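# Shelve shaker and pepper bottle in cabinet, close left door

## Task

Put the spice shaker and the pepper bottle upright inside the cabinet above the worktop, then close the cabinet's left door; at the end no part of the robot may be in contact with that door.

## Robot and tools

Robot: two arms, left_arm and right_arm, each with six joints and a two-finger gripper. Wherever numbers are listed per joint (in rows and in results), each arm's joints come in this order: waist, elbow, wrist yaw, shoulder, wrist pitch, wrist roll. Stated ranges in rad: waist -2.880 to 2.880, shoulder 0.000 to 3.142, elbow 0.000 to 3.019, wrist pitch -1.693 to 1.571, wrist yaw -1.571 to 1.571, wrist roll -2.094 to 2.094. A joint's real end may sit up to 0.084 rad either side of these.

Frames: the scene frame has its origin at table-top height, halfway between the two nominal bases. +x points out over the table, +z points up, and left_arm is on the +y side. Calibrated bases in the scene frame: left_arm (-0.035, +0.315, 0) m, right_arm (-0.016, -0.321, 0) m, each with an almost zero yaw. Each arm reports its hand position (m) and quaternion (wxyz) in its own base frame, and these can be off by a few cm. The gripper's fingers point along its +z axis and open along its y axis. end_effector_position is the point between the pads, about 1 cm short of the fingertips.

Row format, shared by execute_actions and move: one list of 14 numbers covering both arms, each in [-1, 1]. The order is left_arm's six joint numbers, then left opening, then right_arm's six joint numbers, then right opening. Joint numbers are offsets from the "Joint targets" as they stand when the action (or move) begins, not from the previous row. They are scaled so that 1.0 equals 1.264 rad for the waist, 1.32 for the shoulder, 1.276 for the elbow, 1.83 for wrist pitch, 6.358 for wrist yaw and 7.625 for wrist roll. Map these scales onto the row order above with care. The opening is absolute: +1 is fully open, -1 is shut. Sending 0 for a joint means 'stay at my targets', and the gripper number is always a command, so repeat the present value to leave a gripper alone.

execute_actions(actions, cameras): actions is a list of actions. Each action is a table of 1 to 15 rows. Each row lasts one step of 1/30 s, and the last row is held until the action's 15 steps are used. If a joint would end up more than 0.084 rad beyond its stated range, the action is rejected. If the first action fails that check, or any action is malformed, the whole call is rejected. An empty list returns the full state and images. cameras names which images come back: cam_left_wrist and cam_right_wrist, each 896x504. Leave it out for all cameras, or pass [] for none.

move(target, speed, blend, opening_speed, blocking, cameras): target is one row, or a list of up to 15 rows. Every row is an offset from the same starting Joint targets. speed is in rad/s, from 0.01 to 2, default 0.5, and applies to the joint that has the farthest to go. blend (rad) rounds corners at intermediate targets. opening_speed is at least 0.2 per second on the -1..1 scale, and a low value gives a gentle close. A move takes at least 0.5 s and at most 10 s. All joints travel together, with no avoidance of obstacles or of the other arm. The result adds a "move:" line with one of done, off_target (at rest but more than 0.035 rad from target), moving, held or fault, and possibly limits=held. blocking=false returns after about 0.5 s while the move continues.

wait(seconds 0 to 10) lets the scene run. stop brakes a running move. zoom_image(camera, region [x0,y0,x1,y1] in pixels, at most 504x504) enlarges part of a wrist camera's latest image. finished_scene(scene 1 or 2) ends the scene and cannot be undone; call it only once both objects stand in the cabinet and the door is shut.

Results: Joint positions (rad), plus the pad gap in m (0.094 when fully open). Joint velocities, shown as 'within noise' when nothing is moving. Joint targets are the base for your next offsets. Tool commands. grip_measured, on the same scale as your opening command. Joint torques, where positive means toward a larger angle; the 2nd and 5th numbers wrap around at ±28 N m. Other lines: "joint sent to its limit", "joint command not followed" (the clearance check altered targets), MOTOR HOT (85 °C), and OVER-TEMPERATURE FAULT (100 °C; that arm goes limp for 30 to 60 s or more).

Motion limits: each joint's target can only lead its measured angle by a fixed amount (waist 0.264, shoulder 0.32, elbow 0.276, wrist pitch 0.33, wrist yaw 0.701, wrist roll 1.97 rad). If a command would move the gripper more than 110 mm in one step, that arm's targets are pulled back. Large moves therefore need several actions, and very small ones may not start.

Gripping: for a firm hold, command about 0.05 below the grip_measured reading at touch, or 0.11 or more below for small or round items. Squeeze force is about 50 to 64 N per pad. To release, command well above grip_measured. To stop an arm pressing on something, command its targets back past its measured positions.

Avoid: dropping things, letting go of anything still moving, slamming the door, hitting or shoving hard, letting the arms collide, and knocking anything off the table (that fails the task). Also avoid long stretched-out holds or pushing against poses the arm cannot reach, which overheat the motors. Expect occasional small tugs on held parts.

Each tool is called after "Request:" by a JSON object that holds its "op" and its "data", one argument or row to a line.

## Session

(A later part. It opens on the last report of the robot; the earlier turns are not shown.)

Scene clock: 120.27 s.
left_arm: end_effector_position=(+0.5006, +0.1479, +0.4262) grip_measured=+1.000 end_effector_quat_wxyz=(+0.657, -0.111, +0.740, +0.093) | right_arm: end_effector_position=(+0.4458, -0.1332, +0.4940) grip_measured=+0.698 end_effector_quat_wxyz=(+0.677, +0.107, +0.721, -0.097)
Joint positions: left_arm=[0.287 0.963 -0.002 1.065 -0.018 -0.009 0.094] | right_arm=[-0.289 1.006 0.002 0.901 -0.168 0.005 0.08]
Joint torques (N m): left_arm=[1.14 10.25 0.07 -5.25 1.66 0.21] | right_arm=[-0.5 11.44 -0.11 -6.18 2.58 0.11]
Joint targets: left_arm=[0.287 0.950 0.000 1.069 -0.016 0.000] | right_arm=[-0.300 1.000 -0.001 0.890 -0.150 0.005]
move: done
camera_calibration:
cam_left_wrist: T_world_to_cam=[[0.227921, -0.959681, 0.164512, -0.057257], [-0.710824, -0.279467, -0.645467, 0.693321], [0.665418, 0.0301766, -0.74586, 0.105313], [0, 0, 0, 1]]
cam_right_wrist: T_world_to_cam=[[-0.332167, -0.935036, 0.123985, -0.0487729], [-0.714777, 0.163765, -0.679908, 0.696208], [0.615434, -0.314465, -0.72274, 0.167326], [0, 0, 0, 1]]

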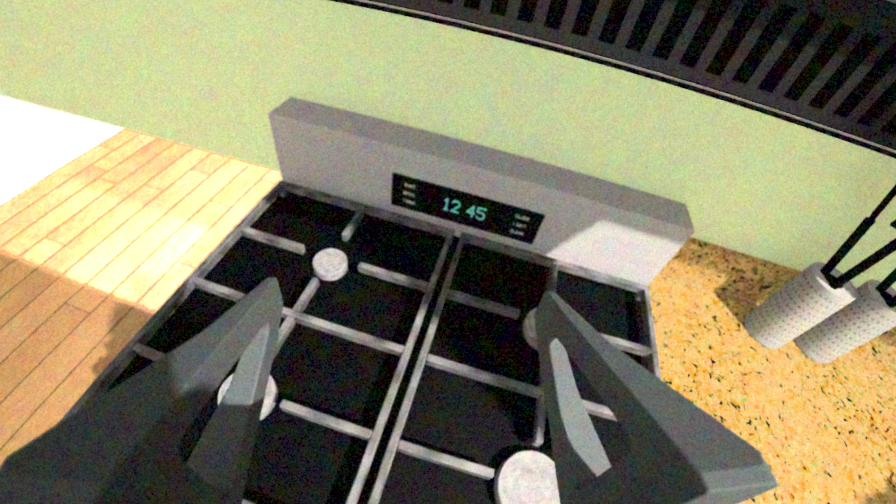

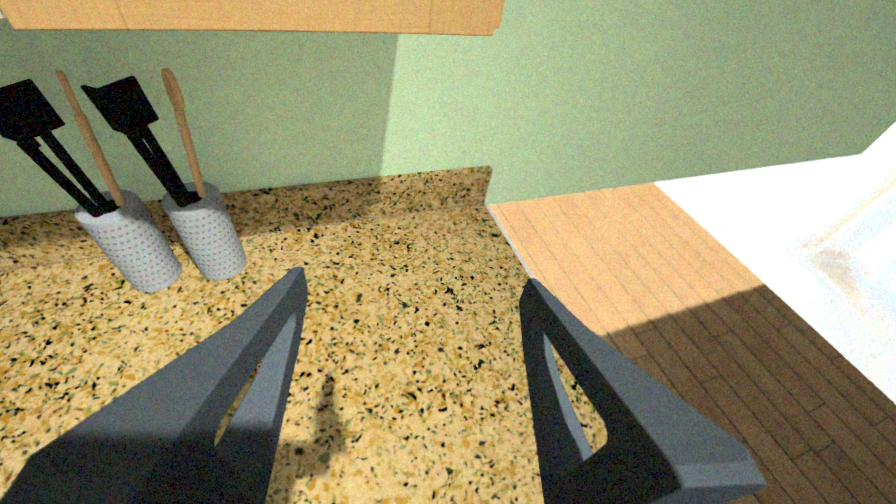

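Request:
{"op": "move", "data": {
  "target": [
    [-0.2911,0,0.1675,0,0.0743,0,-0.9, 0,0,0,0,0,0,0.7],
    [-0.2911,0.2741,0.1675,0.0670,-0.0526,0,-0.9, 0,0,0,0,0,0,0.7]
  ],
  "speed": [0.6,0.4],
  "blend": [0.1,0],
  "opening_speed": 2.0
}}

Scene clock: 125.90 s.
left_arm: end_effector_position=(+0.4504, -0.1837, +0.5452) grip_measured=-0.897 end_effector_quat_wxyz=(+0.597, +0.379, +0.596, -0.382) | right_arm: end_effector_position=(+0.4458, -0.1332, +0.4941) grip_measured=+0.698 end_effector_quat_wxyz=(+0.678, +0.107, +0.721, -0.097)
Joint positions: left_arm=[-0.072 1.248 1.063 1.139 -0.102 -0.008 0.005] | right_arm=[-0.289 1.006 0.002 0.901 -0.168 0.005 0.08]
Joint torques (N m): left_arm=[0.5 15.56 0.05 -4.78 0.88 0.21] | right_arm=[-0.5 11.54 -0.09 -5.77 2.67 0.11]
Joint targets: left_arm=[-0.081 1.300 1.065 1.158 -0.112 0.000] | right_arm=[-0.300 1.000 -0.001 0.890 -0.150 0.005]
move: off_target (left_arm); left_arm: the elbow is farthest, 0.052 rad from its target
camera_calibration:
cam_left_wrist: T_world_to_cam=[[-0.92546, -0.347557, 0.15076, 0.255817], [-0.340225, 0.587426, -0.734287, 0.682518], [0.166646, -0.730845, -0.661887, 0.276577], [0, 0, 0, 1]]
cam_right_wrist: T_world_to_cam=[[-0.332212, -0.935023, 0.123965, -0.0487524], [-0.714529, 0.163692, -0.680187, 0.696293], [0.615698, -0.314543, -0.722481, 0.167133], [0, 0, 0, 1]]

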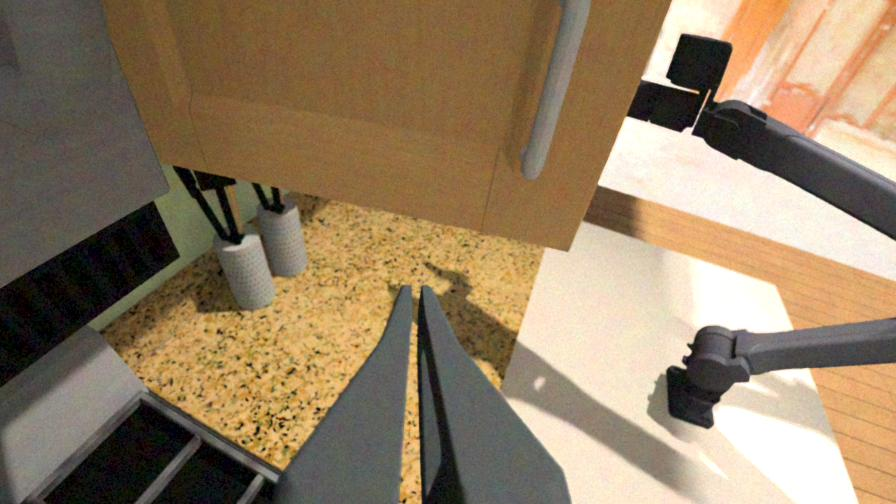

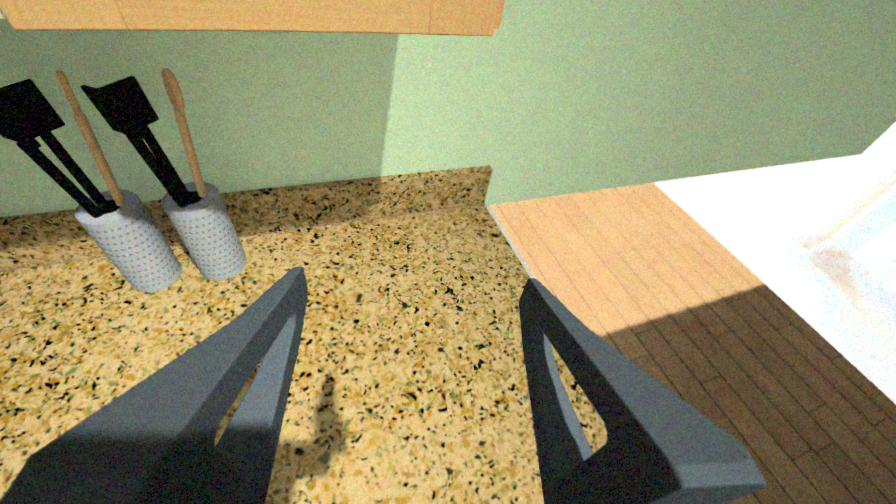

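Request:
{"op": "move", "data": {
  "target": [
    [-0.2775,0.1538,-0.0641,0.1534,0.0084,0,-0.9, 0,0,0,0,0,0,0.7],
    [-0.3618,0.2429,-0.1001,0.2389,0.0078,0,-0.9, 0,0,0,0,0,0,0.7],
    [-0.4109,0.3729,-0.1291,0.3492,-0.0032,0,-0.9, 0,0,0,0,0,0,0.7],
    [-0.4265,0.5439,-0.1486,0.4780,-0.0301,0,-0.9, 0,0,0,0,0,0,0.7]
  ],
  "speed": [0.35,0.4,0.4,0.4],
  "blend": [0.05,0.05,0.05,0]
}}

Scene clock: 131.23 s.
left_arm: end_effector_position=(+0.6253, -0.4669, +0.5632) grip_measured=-0.897 end_effector_quat_wxyz=(+0.667, +0.250, +0.653, -0.259) | right_arm: end_effector_position=(+0.4458, -0.1332, +0.4941) grip_measured=+0.698 end_effector_quat_wxyz=(+0.678, +0.107, +0.721, -0.097)
Joint positions: left_arm=[-0.614 1.938 0.122 1.759 -0.156 -0.007 0.005] | right_arm=[-0.289 1.006 0.002 0.901 -0.168 0.005 0.08]
Joint torques (N m): left_arm=[0.73 16.09 -0.07 -12.75 1.05 0.2] | right_arm=[-0.67 11.9 -0.15 -5.95 2.59 0.1]
Joint targets: left_arm=[-0.620 1.994 0.120 1.789 -0.167 0.000] | right_arm=[-0.300 1.000 -0.001 0.890 -0.150 0.005]
move: off_target (left_arm); left_arm: the elbow is farthest, 0.056 rad from its target
camera_calibration:
cam_left_wrist: T_world_to_cam=[[-0.71954, -0.677928, 0.150584, 0.0336376], [-0.531793, 0.398446, -0.747286, 0.960466], [0.446607, -0.617782, -0.647216, -0.0782079], [0, 0, 0, 1]]
cam_right_wrist: T_world_to_cam=[[-0.332212, -0.935023, 0.123965, -0.0487524], [-0.714529, 0.163692, -0.680187, 0.696293], [0.615698, -0.314543, -0.722481, 0.167133], [0, 0, 0, 1]]

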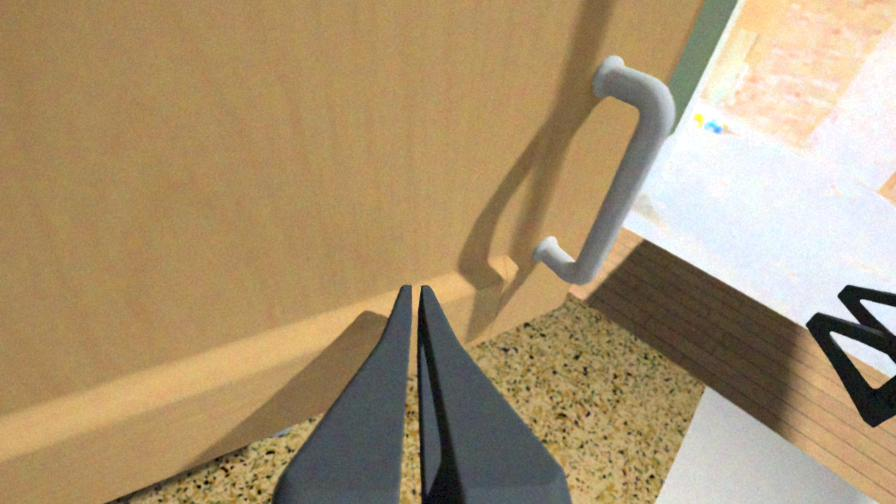

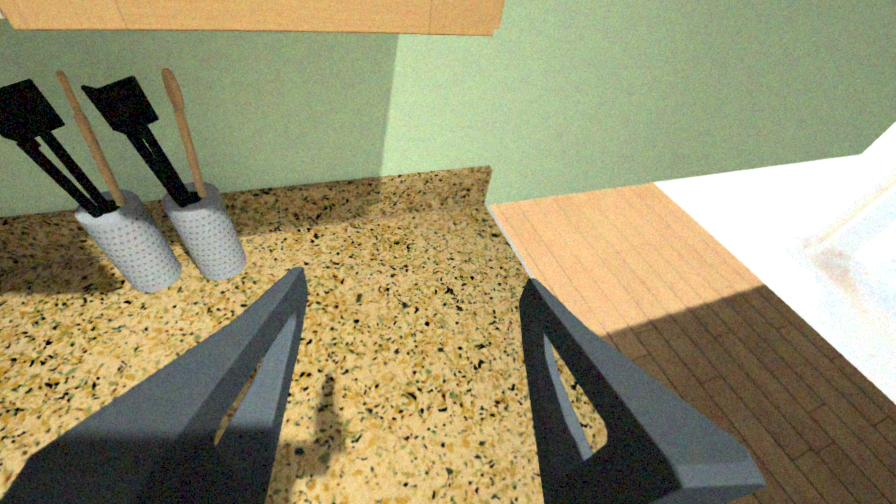

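Request:
{"op": "move", "data": {
  "target": [
    [0.0063,0.2116,-0.0155,0.1458,-0.0505,0,-0.9, 0,0,0,0,0,0,0.7],
    [0.0158,0.2624,-0.0135,0.1772,-0.0633,0,-0.9, 0,0,0,0,0,0,0.7]
  ],
  "speed": [0.25,0.15],
  "blend": [0.02,0],
  "cameras": ["cam_left_wrist"]
}}

Scene clock: 133.57 s.
left_arm: end_effector_position=(+0.6838, -0.4923, +0.5683) grip_measured=-0.897 end_effector_quat_wxyz=(+0.673, +0.224, +0.665, -0.232) | right_arm: end_effector_position=(+0.4458, -0.1332, +0.4941) grip_measured=+0.698 end_effector_quat_wxyz=(+0.678, +0.107, +0.721, -0.097)
Joint positions: left_arm=[-0.615 2.267 0.042 1.969 -0.283 -0.007 0.005] | right_arm=[-0.289 1.006 0.002 0.901 -0.168 0.005 0.08]
Joint torques (N m): left_arm=[2.49 16.42 -0.3 -13.57 1.48 0.19] | right_arm=[0.09 11.73 -0.1 -5.07 2.48 0.09]
Joint targets: left_arm=[-0.600 2.329 0.034 2.023 -0.283 0.000] | right_arm=[-0.300 1.000 -0.001 0.890 -0.150 0.005]
move: off_target (left_arm); left_arm: the elbow is farthest, 0.062 rad from its target
camera_calibration:
cam_left_wrist: T_world_to_cam=[[-0.66287, -0.732851, 0.153402, -0.0096465], [-0.567497, 0.35811, -0.741421, 1.00672], [0.488417, -0.578521, -0.653271, -0.122534], [0, 0, 0, 1]]
Images, in order: cam_left_wrist.

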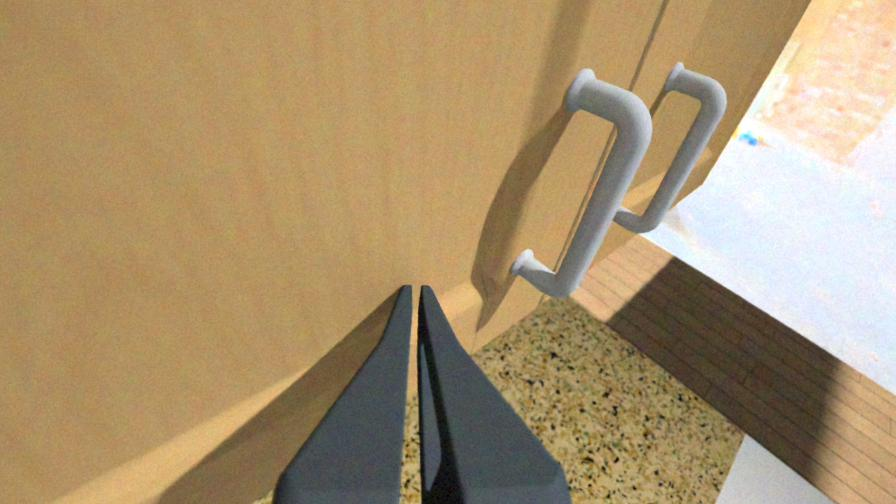

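Request:
{"op": "zoom_image", "data": {
  "camera": "cam_left_wrist",
  "region": [520, 0, 760, 300]
}}

Scaled by 1.680 from the camera's 896x504 image, which has a finer 1280x720 frame.

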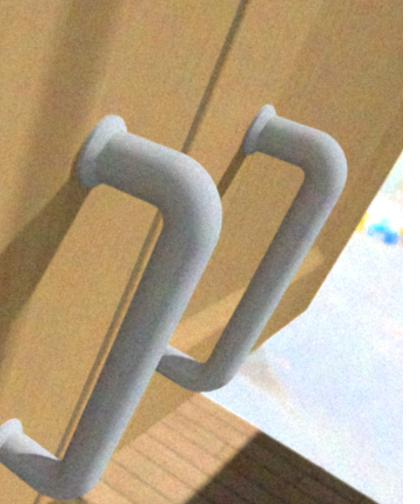

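Request:
{"op": "move", "data": {
  "target": [
    [-0.011,-0.3088,0.0138,-0.2114,0.0727,0,-0.9, 0,0,0,0,0,0,0.7],
    [0.2373,-0.8848,0.0733,-0.6992,0.1,0,-0.9, 0,0,0,0,0,0,0.7]
  ],
  "speed": [0.3,0.6],
  "blend": [0.05,0]
}}

Scene clock: 137.37 s.
left_arm: end_effector_position=(+0.4665, -0.2341, +0.5416) grip_measured=-0.897 end_effector_quat_wxyz=(+0.650, +0.275, +0.652, -0.279) | right_arm: end_effector_position=(+0.4458, -0.1332, +0.4941) grip_measured=+0.698 end_effector_quat_wxyz=(+0.678, +0.107, +0.721, -0.097)
Joint positions: left_arm=[-0.306 1.213 0.498 1.1 -0.113 -0.007 0.005] | right_arm=[-0.289 1.006 0.002 0.901 -0.168 0.005 0.08]
Joint torques (N m): left_arm=[1.79 10.06 0.06 -5.83 1.98 0.2] | right_arm=[-0.44 11.71 -0.13 -5.13 2.76 0.15]
Joint targets: left_arm=[-0.300 1.200 0.500 1.100 -0.100 0.000] | right_arm=[-0.300 1.000 -0.001 0.890 -0.150 0.005]
move: done
camera_calibration:
cam_left_wrist: T_world_to_cam=[[-0.761644, -0.629168, 0.155071, 0.109029], [-0.516339, 0.44467, -0.73189, 0.762367], [0.391526, -0.637508, -0.663544, 0.152514], [0, 0, 0, 1]]
cam_right_wrist: T_world_to_cam=[[-0.332212, -0.935023, 0.123965, -0.0487524], [-0.714529, 0.163692, -0.680187, 0.696293], [0.615698, -0.314543, -0.722481, 0.167133], [0, 0, 0, 1]]

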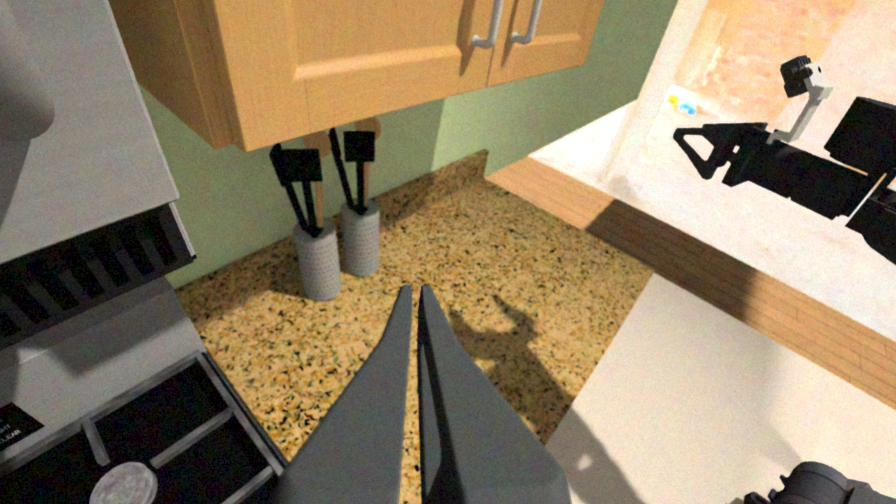

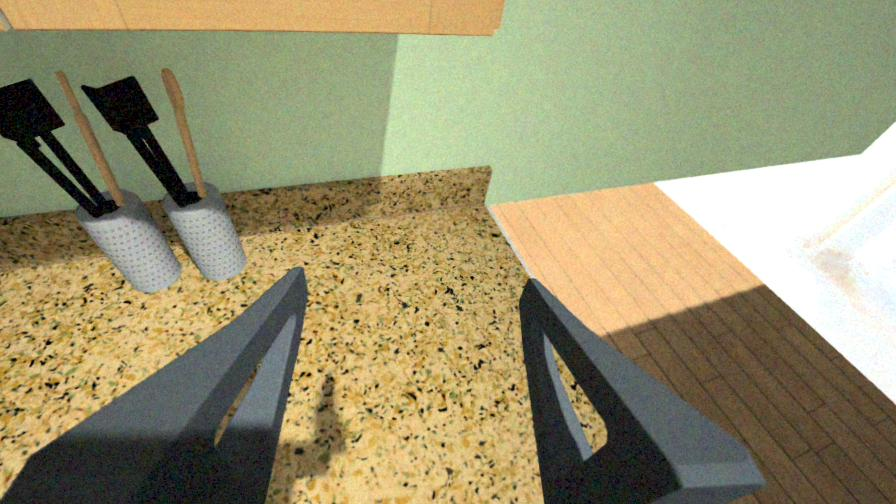

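Request:
{"op": "zoom_image", "data": {
  "camera": "cam_left_wrist",
  "region": [120, 0, 620, 180]
}}

Scaled by 1.008 from the camera's 896x504 image, which has a finer 1280x720 frame.

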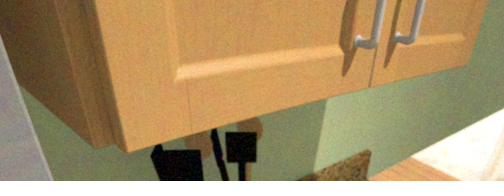

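Request:
{"op": "move", "data": {
  "target": [
    [0.4644,-0.1959,-0.0786,-0.0235,0.0459,0,-0.9, 0.4114,0.4828,0.0343,0.3326,-0.0557,0.0004,0.1],
    [0.4644,-0.1959,-0.0786,-0.0235,0.0459,0,-0.9, 0.3758,0.6027,0.0289,0.4470,-0.0557,0.0004,0.1]
  ],
  "speed": [0.7,0.25],
  "blend": [0.03,0],
  "cameras": ["cam_right_wrist"]
}}

Scene clock: 143.63 s.
left_arm: end_effector_position=(+0.5042, +0.1475, +0.4163) grip_measured=-0.897 end_effector_quat_wxyz=(+0.648, -0.110, +0.749, +0.090) | right_arm: end_effector_position=(+0.6581, +0.0920, +0.6042) grip_measured=+0.103 end_effector_quat_wxyz=(+0.706, +0.001, +0.708, +0.002)
Joint positions: left_arm=[0.286 0.962 0.002 1.078 -0.03 -0.007 0.005] | right_arm=[0.188 1.706 0.187 1.466 -0.244 0.005 0.052]
Joint torques (N m): left_arm=[1.14 10.24 -0.07 -6.24 2.13 0.2] | right_arm=[-0.67 17.8 -0.12 -12.04 1.35 0.14]
Joint targets: left_arm=[0.287 0.950 0.000 1.069 -0.016 0.000] | right_arm=[0.175 1.769 0.183 1.480 -0.252 0.009]
move: off_target (right_arm); right_arm: the elbow is farthest, 0.063 rad from its target
camera_calibration:
cam_right_wrist: T_world_to_cam=[[-0.0568205, -0.990995, 0.121241, 0.0443165], [-0.68964, -0.0488512, -0.722502, 0.914747], [0.721919, -0.124666, -0.680655, 0.0741651], [0, 0, 0, 1]]
Images, in order: cam_right_wrist.

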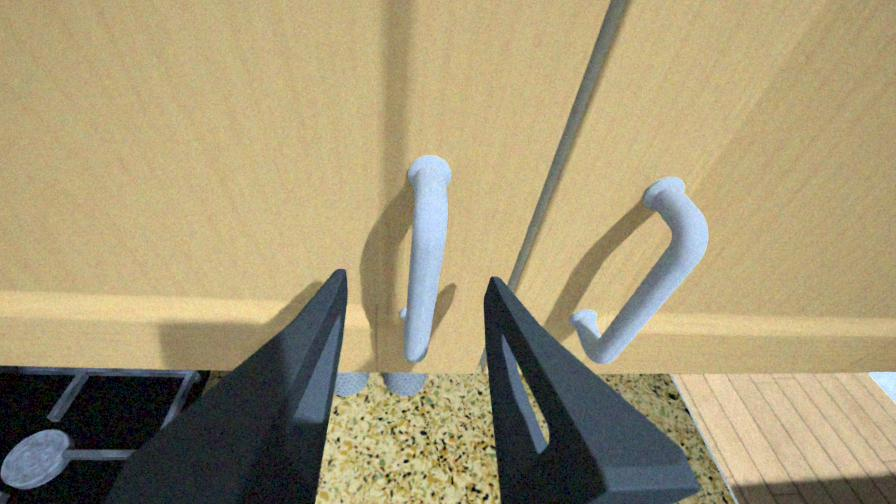

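Request:
{"op": "move", "data": {
  "target": [
    [0,0,0,0,0,0,-0.9, 0,0,0,0,0,0,-0.9],
    [0,0,0,0,0,0,-0.9, 0.0847,-0.1426,0.0308,-0.1000,0.0082,0,-0.9],
    [0,0,0,0,0,0,-0.9, 0.1733,-0.2113,0.0650,-0.1636,0.0097,0,-0.9],
    [0,0,0,0,0,0,-0.9, 0.2800,-0.2355,0.1027,-0.1908,0.0071,0,-0.9],
    [0,0,0,0,0,0,-0.9, 0.3932,-0.2296,0.1417,-0.1848,0.0082,0,-0.9],
    [0,0,0,0,0,0,-0.9, 0.5141,-0.1622,0.1739,-0.1261,0.0131,0,-0.9],
    [0,0,0,0,0,0,-0.9, 0.5980,-0.1048,0.1906,-0.0798,0.0149,0,-0.9],
    [0,0,0,0,0,0,-0.9, 0.6614,-0.0519,0.1922,-0.0359,0.0153,0,-0.9],
    [0,0,0,0,0,0,-0.9, 0.6904,-0.0126,0.1882,-0.0030,0.0137,0,-0.9],
    [0,0,0,0,0,0,-0.9, 0.6904,-0.0126,0.1882,-0.0030,0.0137,0,-0.5],
    [0,0,0,0,0,0,-0.9, 0.8014,-0.0126,0.2073,-0.0030,0.0137,0,-0.5]
  ],
  "speed": 0.5,
  "blend": [0,0.04,0.04,0.04,0.04,0.04,0.04,0.03,0,0,0],
  "opening_speed": 1.2,
  "cameras": ["cam_right_wrist"]
}}

Scene clock: 150.20 s.
left_arm: end_effector_position=(+0.5042, +0.1475, +0.4163) grip_measured=-0.897 end_effector_quat_wxyz=(+0.648, -0.110, +0.749, +0.090) | right_arm: end_effector_position=(+0.3491, +0.4060, +0.6029) grip_measured=-0.503 end_effector_quat_wxyz=(+0.700, +0.114, +0.698, -0.105)
Joint positions: left_arm=[0.286 0.962 0.002 1.078 -0.03 -0.007 0.005] | right_arm=[1.188 1.695 1.497 1.463 -0.223 0.004 0.023]
Joint torques (N m): left_arm=[1.32 10.26 -0.07 -6.3 2.18 0.19] | right_arm=[-0.56 16.57 0.09 -11.46 1.26 0.17]
Joint targets: left_arm=[0.287 0.950 0.000 1.069 -0.016 0.000] | right_arm=[1.188 1.753 1.501 1.476 -0.227 0.009]
move: off_target (right_arm); blend cut to 0.0251 rad at target 8; target 10's new numbers were sent with right_arm's elbow 0.058 rad from that target; right_arm: the elbow is farthest, 0.058 rad from its target
camera_calibration:
cam_right_wrist: T_world_to_cam=[[-0.358003, -0.92689, 0.112732, 0.422325], [-0.666991, 0.169374, -0.725558, 0.621315], [0.653419, -0.334944, -0.678864, 0.443733], [0, 0, 0, 1]]
Images, in order: cam_right_wrist.

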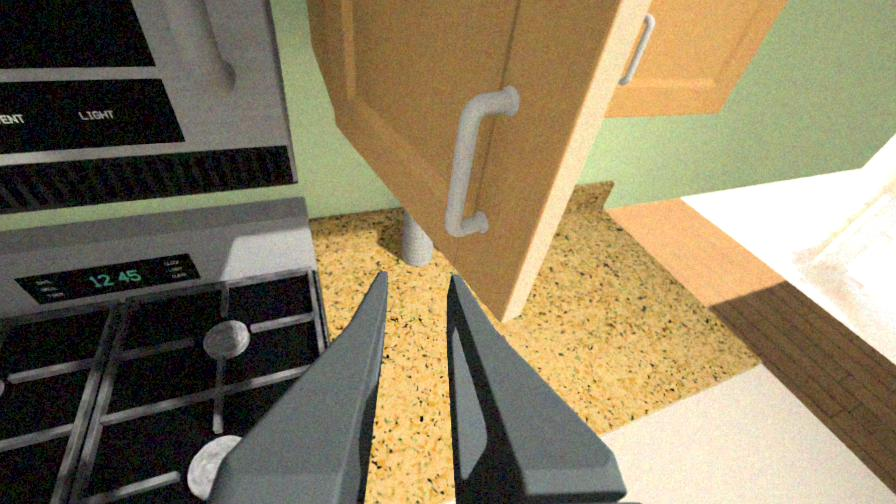

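Request:
{"op": "move", "data": {
  "target": [
    [0,0,0,0,0,0,-0.9, 0,-0.7508,0,-0.0159,0.4847,0,0.5],
    [0,0,0,0,0,0,-0.9, -0.6630,-0.7469,-0.2361,-0.2091,0.2880,0,0.5],
    [0,0,0,0,0,0,-0.9, -0.7025,-0.1983,-0.2361,-0.3455,-0.1765,0,0.5]
  ],
  "speed": 0.9,
  "blend": [0.2,0.2,0],
  "cameras": ["cam_right_wrist"]
}}

Scene clock: 155.17 s.
left_arm: end_effector_position=(+0.5042, +0.1475, +0.4163) grip_measured=-0.897 end_effector_quat_wxyz=(+0.648, -0.110, +0.749, +0.090) | right_arm: end_effector_position=(+0.4452, +0.1438, +0.6285) grip_measured=+0.497 end_effector_quat_wxyz=(+0.664, -0.113, +0.731, +0.105)
Joint positions: left_arm=[0.286 0.962 0.002 1.078 -0.03 -0.007 0.005] | right_arm=[0.315 1.457 0.004 1.011 -0.541 0.004 0.07]
Joint torques (N m): left_arm=[1.26 10.25 -0.07 -6.24 2.13 0.19] | right_arm=[-0.67 15.27 -0.2 -3.96 1.57 0.21]
Heat: left arm: hottest elbow 38 °C; right arm: hottest elbow 38 °C.
Joint targets: left_arm=[0.287 0.950 0.000 1.069 -0.016 0.000] | right_arm=[0.300 1.500 0.000 1.020 -0.550 0.009]
move: off_target (right_arm); right_arm: the elbow is farthest, 0.043 rad from its target
camera_calibration:
cam_right_wrist: T_world_to_cam=[[0.259247, -0.957436, 0.126919, -0.0685442], [-0.702282, -0.277087, -0.655761, 0.784524], [0.663017, 0.0808711, -0.744223, 0.287456], [0, 0, 0, 1]]
Images, in order: cam_right_wrist.

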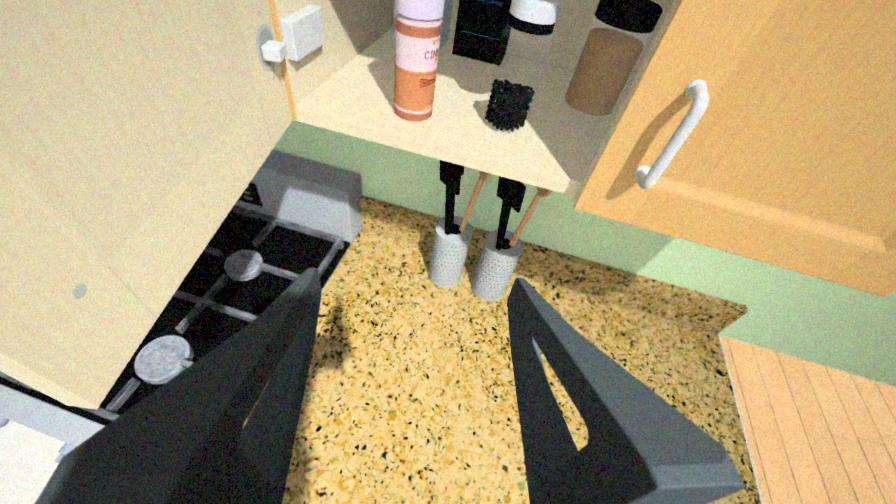

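Request:
{"op": "execute_actions", "data": {
  "actions": []
}}

Scene clock: 156.90 s.
left_arm: end_effector_position=(+0.5042, +0.1475, +0.4163) grip_measured=-0.897 end_effector_quat_wxyz=(+0.648, -0.110, +0.749, +0.090) | right_arm: end_effector_position=(+0.4452, +0.1438, +0.6285) grip_measured=+0.497 end_effector_quat_wxyz=(+0.664, -0.113, +0.731, +0.105)
Joint names: [waist, elbow, wrist yaw, shoulder, wrist pitch, wrist roll]
Joint positions: left_arm=[0.286 0.962 0.002 1.078 -0.03 -0.007 0.005] | right_arm=[0.315 1.457 0.004 1.011 -0.541 0.004 0.07]
Joint velocities: within noise
Joint torques (N m): left_arm=[1.08 10.22 -0.07 -6.24 2.14 0.2] | right_arm=[-0.5 15.17 -0.15 -4.19 1.76 0.18]
Motor temperatures (°C): left_arm=[28 38 24 31 26 24 25] | right_arm=[23 37 26 27 27 23 25]
Heat: left arm: hottest elbow 38 °C; right arm: hottest elbow 37 °C.
Joint targets: left_arm=[0.287 0.950 0.000 1.069 -0.016 0.000] | right_arm=[0.300 1.500 0.000 1.020 -0.550 0.009]
Tool commands: left_gripper/opening=-0.9 right_gripper/opening=+0.5
camera_calibration:
cam_left_wrist: T_world_to_cam=[[0.226379, -0.960024, 0.16464, -0.056034], [-0.728525, -0.279077, -0.625593, 0.689916], [0.646532, 0.021677, -0.762579, 0.113257], [0, 0, 0, 1]] pos_world=[0.442082, 0.136291, 0.5272]
cam_right_wrist: T_world_to_cam=[[0.259247, -0.957436, 0.126919, -0.0685442], [-0.702282, -0.277087, -0.655761, 0.784524], [0.663017, 0.0808711, -0.744223, 0.287456], [0, 0, 0, 1]] pos_world=[0.378139, 0.128508, 0.737092]

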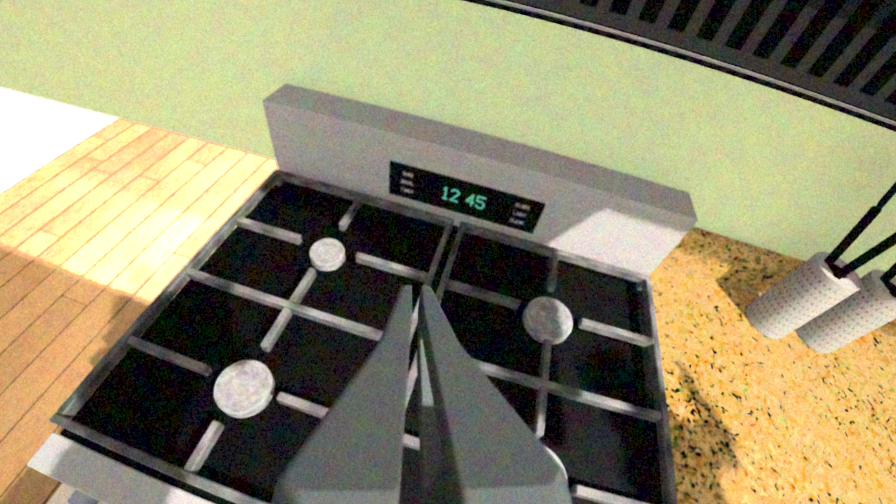

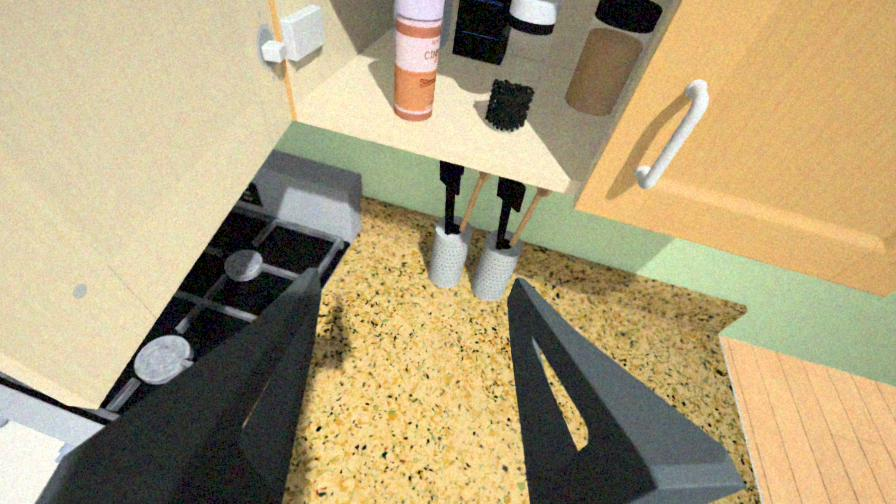

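Request:
{"op": "move", "data": {
  "target": [
    [-0.2911,0,0.1675,0,0.0743,0,-0.9,-0.4747,-0.3918,0,-0.0985,0.2186,-0.0005,0.5],
    [-0.2911,0.2743,0.1675,0.0674,-0.0525,0,-0.9,-0.4747,-0.3918,0,-0.0985,0.2186,-0.0005,0.5]
  ],
  "speed": [0.7,0.4],
  "blend": [0.05,0]
}}

Scene clock: 160.10 s.
left_arm: end_effector_position=(+0.4496, -0.1847, +0.5454) grip_measured=-0.897 end_effector_quat_wxyz=(+0.596, +0.380, +0.595, -0.382) | right_arm: end_effector_position=(+0.4469, -0.1336, +0.4911) grip_measured=+0.497 end_effector_quat_wxyz=(+0.675, +0.107, +0.723, -0.098)
Joint positions: left_arm=[-0.075 1.247 1.064 1.138 -0.102 -0.007 0.005] | right_arm=[-0.288 1.003 0.003 0.904 -0.168 0.004 0.07]
Joint torques (N m): left_arm=[0.73 15.56 0.07 -4.07 0.73 0.2] | right_arm=[-0.21 11.81 -0.15 -5.83 2.67 0.07]
Joint targets: left_arm=[-0.081 1.300 1.065 1.158 -0.112 0.000] | right_arm=[-0.300 1.000 0.000 0.890 -0.150 0.005]
move: off_target (left_arm); left_arm: the elbow is farthest, 0.053 rad from its target
camera_calibration:
cam_left_wrist: T_world_to_cam=[[-0.926779, -0.344828, 0.148911, 0.256756], [-0.337137, 0.588913, -0.734521, 0.681966], [0.165588, -0.730942, -0.662046, 0.276571], [0, 0, 0, 1]]
cam_right_wrist: T_world_to_cam=[[-0.332125, -0.934853, 0.125471, -0.0490906], [-0.718372, 0.164496, -0.675931, 0.694823], [0.611256, -0.314628, -0.726206, 0.167956], [0, 0, 0, 1]]

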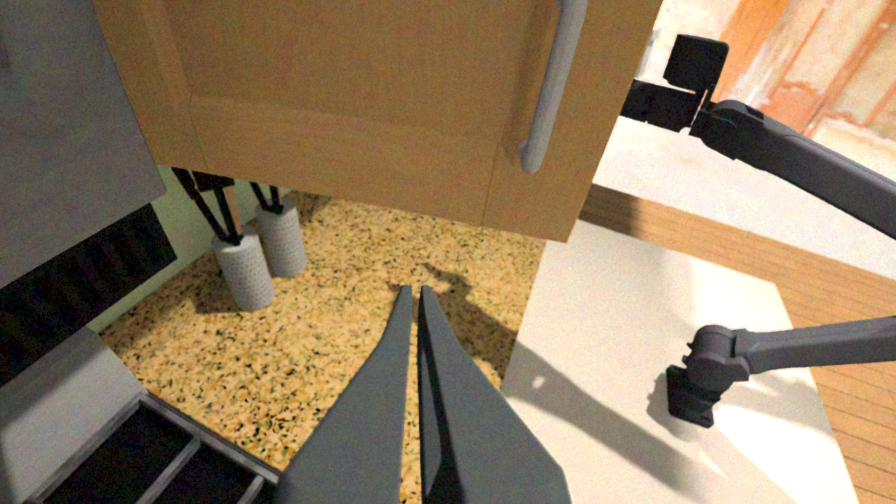

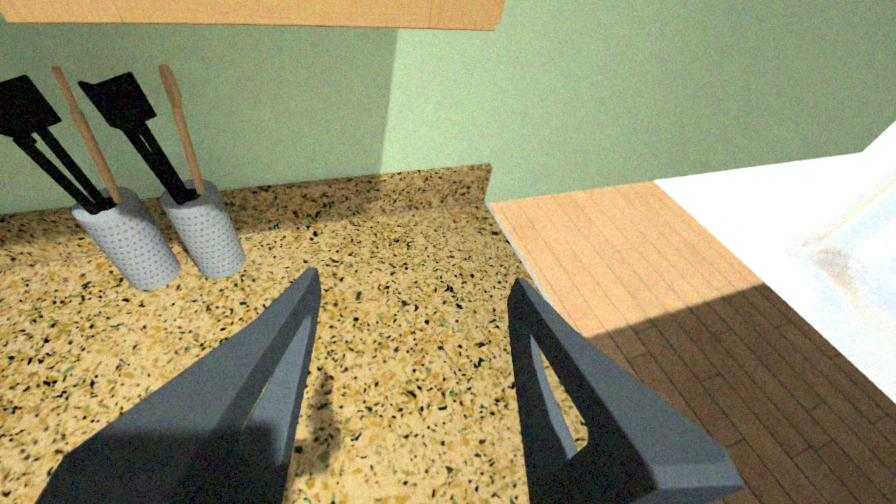

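Request:
{"op": "move", "data": {
  "target": [
    [-0.2775,0.1538,-0.0641,0.1534,0.0084,0,-0.9,0,0,0,0,0,0,0.5],
    [-0.3618,0.2429,-0.1001,0.2389,0.0078,0,-0.9,0,0,0,0,0,0,0.5],
    [-0.4109,0.3729,-0.1291,0.3492,-0.0032,0,-0.9,0,0,0,0,0,0,0.5],
    [-0.4265,0.5439,-0.1486,0.478,-0.0301,0,-0.9,0,0,0,0,0,0,0.5],
    [-0.4202,0.7555,-0.1641,0.6238,-0.0806,0,-0.9,0,0,0,0,0,0,0.5],
    [-0.4107,0.8063,-0.1621,0.6552,-0.0934,0,-0.9,0,0,0,0,0,0,0.5],
    [-0.4217,0.4975,-0.1483,0.4438,-0.0207,0,-0.9,0,0,0,0,0,0,0.5],
    [-0.1734,-0.0785,-0.0888,-0.044,0.0066,0,-0.9,0,0,0,0,0,0,0.5]
  ],
  "speed": [0.4,0.4,0.4,0.4,0.25,0.15,0.4,0.8],
  "blend": [0.05,0.03,0.03,0.03,0.02,0,0.05,0]
}}

Scene clock: 167.37 s.
left_arm: end_effector_position=(+0.4670, -0.2339, +0.5409) grip_measured=-0.898 end_effector_quat_wxyz=(+0.649, +0.275, +0.652, -0.279) | right_arm: end_effector_position=(+0.4469, -0.1336, +0.4911) grip_measured=+0.497 end_effector_quat_wxyz=(+0.675, +0.107, +0.723, -0.098)
Joint positions: left_arm=[-0.305 1.213 0.499 1.101 -0.113 -0.007 0.005] | right_arm=[-0.288 1.003 0.003 0.904 -0.168 0.004 0.07]
Joint torques (N m): left_arm=[1.67 10.03 0.07 -6.01 2.03 0.2] | right_arm=[-0.56 11.75 -0.13 -6.18 2.7 0.15]
Joint targets: left_arm=[-0.300 1.200 0.501 1.100 -0.100 0.000] | right_arm=[-0.300 1.000 0.000 0.890 -0.150 0.005]
move: done
camera_calibration:
cam_left_wrist: T_world_to_cam=[[-0.761404, -0.629298, 0.155719, 0.109133], [-0.517469, 0.445283, -0.730718, 0.762085], [0.3905, -0.636952, -0.664682, 0.153121], [0, 0, 0, 1]]
cam_right_wrist: T_world_to_cam=[[-0.332125, -0.934853, 0.125471, -0.0490906], [-0.718372, 0.164496, -0.675931, 0.694823], [0.611256, -0.314628, -0.726206, 0.167956], [0, 0, 0, 1]]

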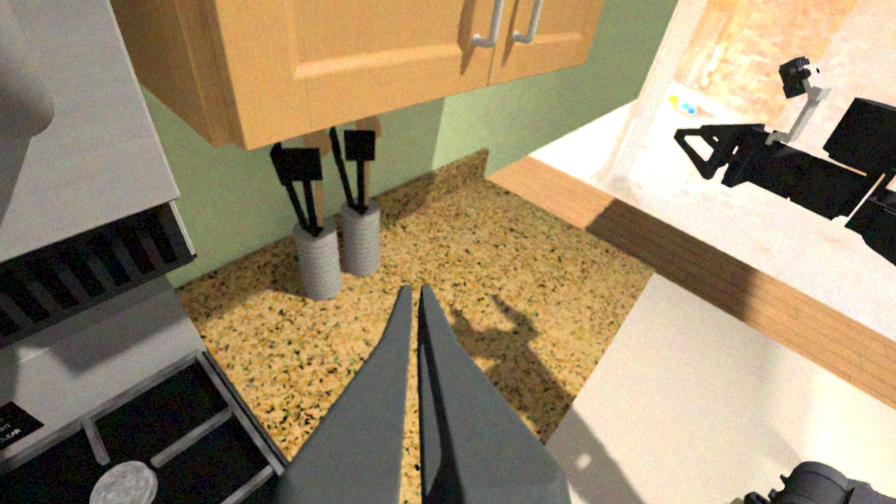

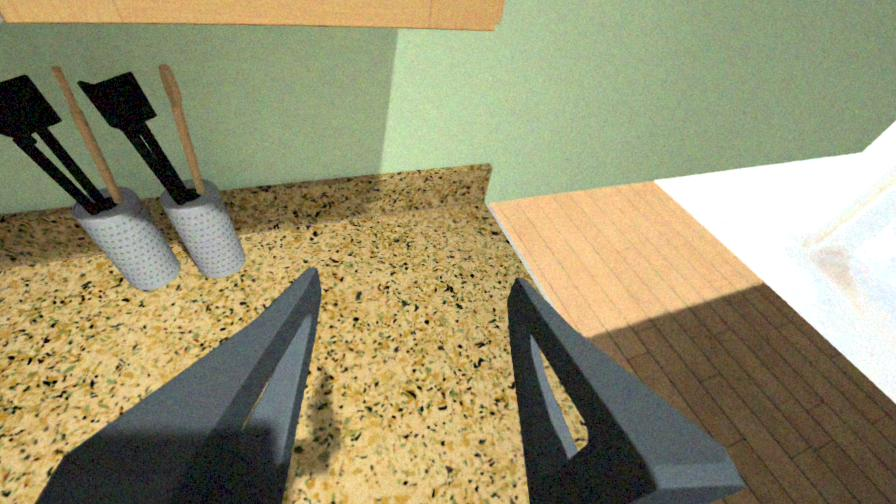

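Request:
{"op": "move", "data": {
  "target": [-0.3710,0.7657,-0.1210,0.5729,-0.0448,0,0.1,0,0,0,0,0,0,0.5],
  "speed": 0.6
}}

Scene clock: 178.57 s.
left_arm: end_effector_position=(+0.5959, -0.5182, +0.6186) grip_measured=+0.097 end_effector_quat_wxyz=(+0.720, +0.153, +0.647, -0.200) | right_arm: end_effector_position=(+0.4469, -0.1336, +0.4911) grip_measured=+0.497 end_effector_quat_wxyz=(+0.675, +0.107, +0.723, -0.098)
Joint positions: left_arm=[-0.773 2.124 -0.267 1.83 -0.173 -0.007 0.052] | right_arm=[-0.288 1.003 0.003 0.904 -0.168 0.004 0.07]
Joint torques (N m): left_arm=[1.67 15.46 -0.03 -13.51 1.11 0.21] | right_arm=[-0.91 11.82 -0.15 -6.24 2.5 0.16]
Joint targets: left_arm=[-0.769 2.177 -0.269 1.856 -0.182 0.000] | right_arm=[-0.300 1.000 0.000 0.890 -0.150 0.005]
move: off_target (left_arm); left_arm: the elbow is farthest, 0.053 rad from its target
camera_calibration:
cam_left_wrist: T_world_to_cam=[[-0.557143, -0.811512, 0.176183, -0.212535], [-0.557637, 0.208403, -0.803498, 0.958369], [0.615331, -0.545909, -0.568639, -0.172813], [0, 0, 0, 1]]
cam_right_wrist: T_world_to_cam=[[-0.332125, -0.934853, 0.125471, -0.0490906], [-0.718372, 0.164496, -0.675931, 0.694823], [0.611256, -0.314628, -0.726206, 0.167956], [0, 0, 0, 1]]

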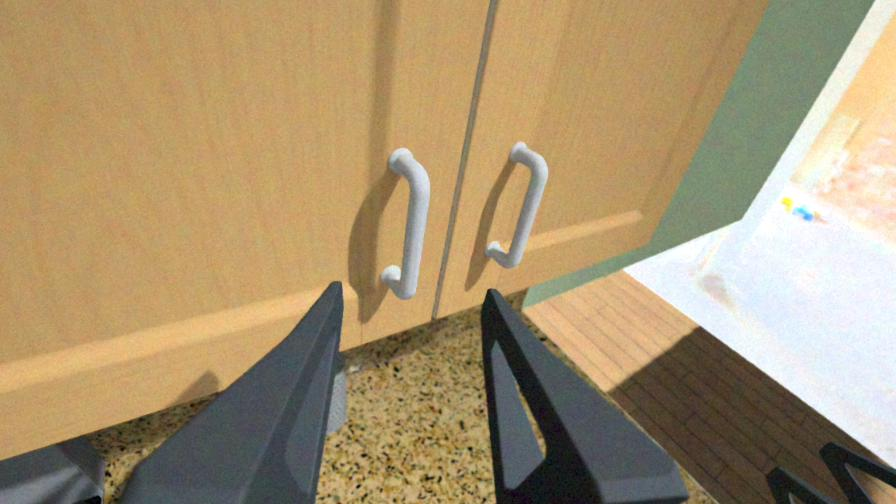

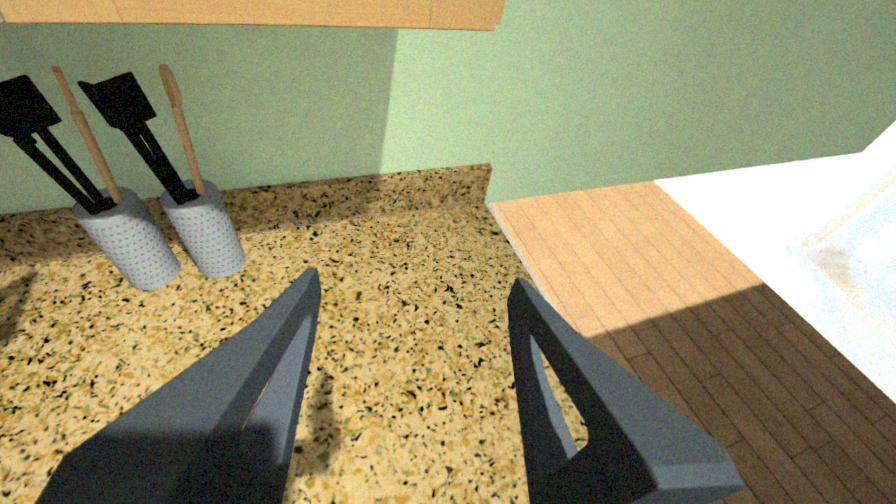

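Request:
{"op": "move", "data": {
  "target": [0.0190,0.2547,0.0025,0.1568,-0.0727,0,0.1,0,0,0,0,0,0,0.5],
  "speed": 0.2,
  "cameras": ["cam_left_wrist"]
}}

Scene clock: 183.70 s.
left_arm: end_effector_position=(+0.6397, -0.5420, +0.6244) grip_measured=+0.097 end_effector_quat_wxyz=(+0.719, +0.153, +0.649, -0.197) | right_arm: end_effector_position=(+0.4469, -0.1336, +0.4911) grip_measured=+0.497 end_effector_quat_wxyz=(+0.675, +0.107, +0.723, -0.098)
Joint positions: left_arm=[-0.754 2.449 -0.254 2.028 -0.305 -0.007 0.052] | right_arm=[-0.288 1.003 0.003 0.904 -0.168 0.004 0.07]
Joint torques (N m): left_arm=[2.02 15.04 0.1 -14.92 1.13 0.2] | right_arm=[-0.67 11.78 -0.18 -5.95 2.67 0.1]
Joint targets: left_arm=[-0.745 2.502 -0.253 2.063 -0.315 0.000] | right_arm=[-0.300 1.000 0.000 0.890 -0.150 0.005]
move: off_target (left_arm); left_arm: the elbow is farthest, 0.053 rad from its target
camera_calibration:
cam_left_wrist: T_world_to_cam=[[-0.551706, -0.815687, 0.173995, -0.212818], [-0.560755, 0.208343, -0.801341, 0.993005], [0.617393, -0.539673, -0.572345, -0.205091], [0, 0, 0, 1]]
Images, in order: cam_left_wrist.

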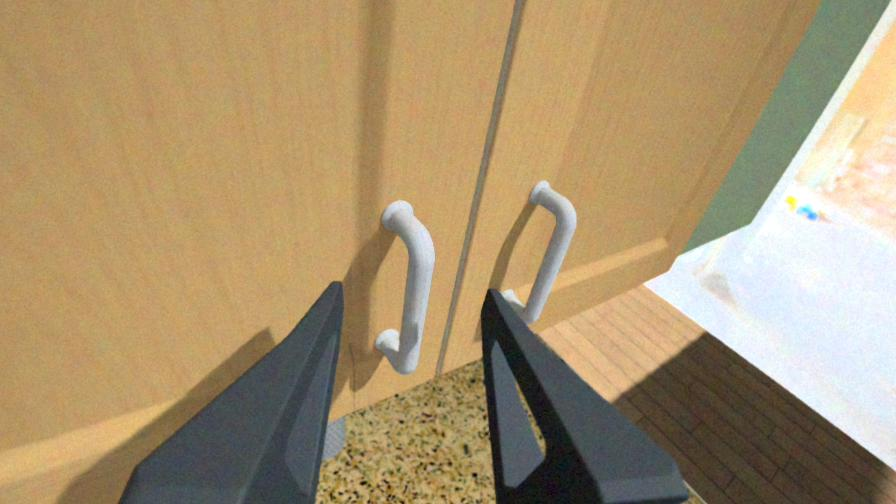

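Request:
{"op": "move", "data": {
  "target": [
    [0.0024,0.0568,0.0005,0.0326,-0.0167,0,-0.2,0,0,0,0,0,0,0.5],
    [0.0024,0.0568,0.0005,0.0326,-0.0167,0,-0.9,0,0,0,0,0,0,0.5]
  ],
  "speed": 0.1,
  "opening_speed": 0.8,
  "cameras": ["cam_left_wrist"]
}}

Scene clock: 187.23 s.
left_arm: end_effector_position=(+0.6465, -0.5456, +0.6260) grip_measured=-0.896 end_effector_quat_wxyz=(+0.720, +0.152, +0.648, -0.197) | right_arm: end_effector_position=(+0.4469, -0.1336, +0.4911) grip_measured=+0.497 end_effector_quat_wxyz=(+0.675, +0.107, +0.723, -0.098)
Joint positions: left_arm=[-0.751 2.522 -0.251 2.069 -0.336 -0.007 0.005] | right_arm=[-0.288 1.003 0.003 0.904 -0.168 0.004 0.07]
Joint torques (N m): left_arm=[1.9 14.87 0.09 -15.09 1.11 0.21] | right_arm=[-0.85 11.95 -0.11 -5.77 2.56 0.09]
Joint targets: left_arm=[-0.742 2.574 -0.250 2.106 -0.345 0.000] | right_arm=[-0.300 1.000 0.000 0.890 -0.150 0.005]
move: off_target (left_arm); target 2's new numbers were sent with left_arm's elbow 0.054 rad from that target; left_arm: the elbow is farthest, 0.052 rad from its target
camera_calibration:
cam_left_wrist: T_world_to_cam=[[-0.551877, -0.815608, 0.173825, -0.211979], [-0.559894, 0.207913, -0.802054, 0.998496], [0.618021, -0.539959, -0.571397, -0.211472], [0, 0, 0, 1]]
Images, in order: cam_left_wrist.

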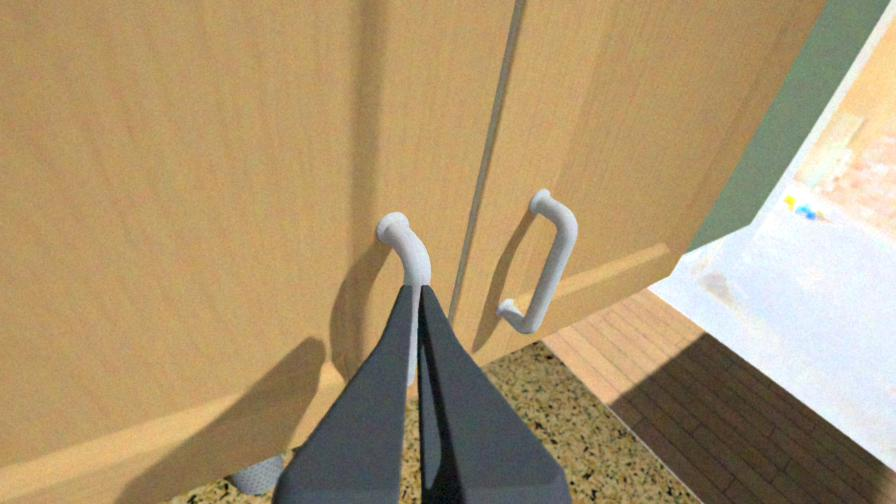

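Request:
{"op": "move", "data": {
  "target": [
    [0,0,0,0,0,0,-0.2,0,0,0,0,0,0,0.5],
    [0.0035,0.1112,0.0007,0.0608,-0.0348,0,-0.2,0,0,0,0,0,0,0.5]
  ],
  "speed": 0.12,
  "opening_speed": 1,
  "cameras": ["cam_left_wrist"]
}}

Scene clock: 190.67 s.
left_arm: end_effector_position=(+0.6567, -0.5512, +0.6281) grip_measured=-0.203 end_effector_quat_wxyz=(+0.720, +0.153, +0.648, -0.197) | right_arm: end_effector_position=(+0.4469, -0.1336, +0.4911) grip_measured=+0.497 end_effector_quat_wxyz=(+0.675, +0.107, +0.723, -0.098)
Joint positions: left_arm=[-0.747 2.665 -0.247 2.147 -0.399 -0.007 0.037] | right_arm=[-0.288 1.003 0.003 0.904 -0.168 0.004 0.07]
Joint torques (N m): left_arm=[1.9 14.41 0.1 -15.56 1.06 0.19] | right_arm=[-1.2 11.93 -0.15 -5.3 2.63 0.11]
Joint targets: left_arm=[-0.738 2.716 -0.245 2.186 -0.409 0.000] | right_arm=[-0.300 1.000 0.000 0.890 -0.150 0.005]
move: off_target (left_arm); left_arm: the elbow is farthest, 0.051 rad from its target
camera_calibration:
cam_left_wrist: T_world_to_cam=[[-0.552323, -0.815393, 0.173417, -0.210656], [-0.559079, 0.208008, -0.802598, 1.00694], [0.618361, -0.540247, -0.570757, -0.22037], [0, 0, 0, 1]]
Images, in order: cam_left_wrist.

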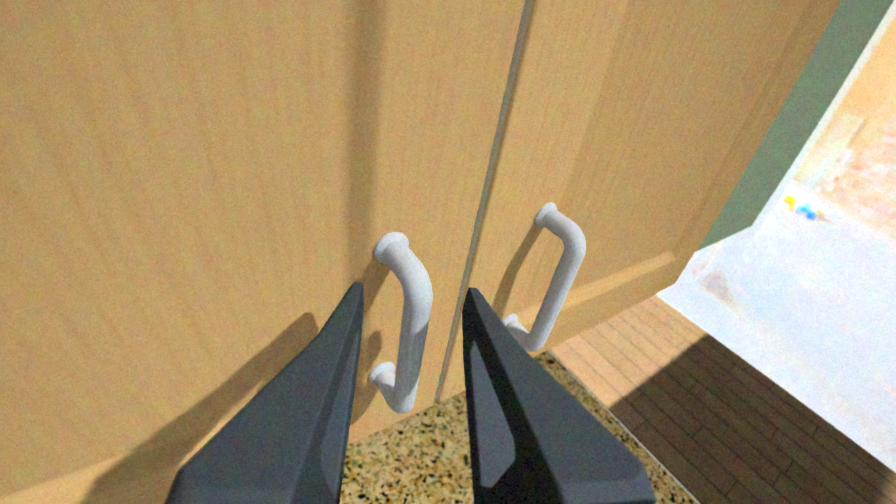

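Request:
{"op": "move", "data": {
  "target": [0.0024,-0.0831,0.0005,0.0015,0.0350,0,-0.2,0,0,0,0,0,0,0.5],
  "speed": 0.12,
  "cameras": ["cam_left_wrist"]
}}

Scene clock: 192.90 s.
left_arm: end_effector_position=(+0.6662, -0.5571, +0.6074) grip_measured=-0.203 end_effector_quat_wxyz=(+0.717, +0.154, +0.651, -0.195) | right_arm: end_effector_position=(+0.4469, -0.1336, +0.4911) grip_measured=+0.497 end_effector_quat_wxyz=(+0.675, +0.107, +0.723, -0.098)
Joint positions: left_arm=[-0.744 2.621 -0.244 2.154 -0.359 -0.007 0.037] | right_arm=[-0.288 1.003 0.003 0.904 -0.168 0.004 0.07]
Joint torques (N m): left_arm=[1.96 9.31 0.1 -16.21 2.07 0.2] | right_arm=[-0.97 12.05 -0.1 -6.01 2.71 0.13]
Joint targets: left_arm=[-0.734 2.610 -0.242 2.188 -0.345 0.000] | right_arm=[-0.300 1.000 0.000 0.890 -0.150 0.005]
move: done
camera_calibration:
cam_left_wrist: T_world_to_cam=[[-0.551138, -0.816564, 0.17167, -0.207008], [-0.564503, 0.213374, -0.797376, 1.00035], [0.614478, -0.536372, -0.578551, -0.231788], [0, 0, 0, 1]]
Images, in order: cam_left_wrist.

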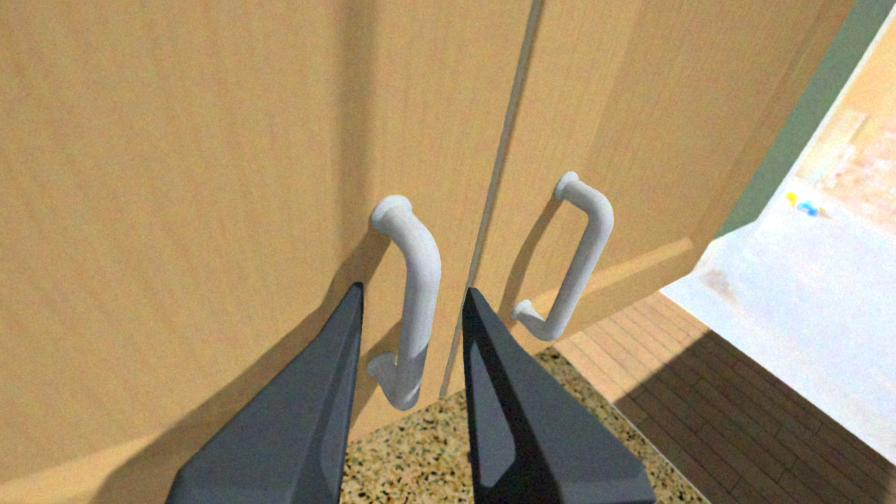

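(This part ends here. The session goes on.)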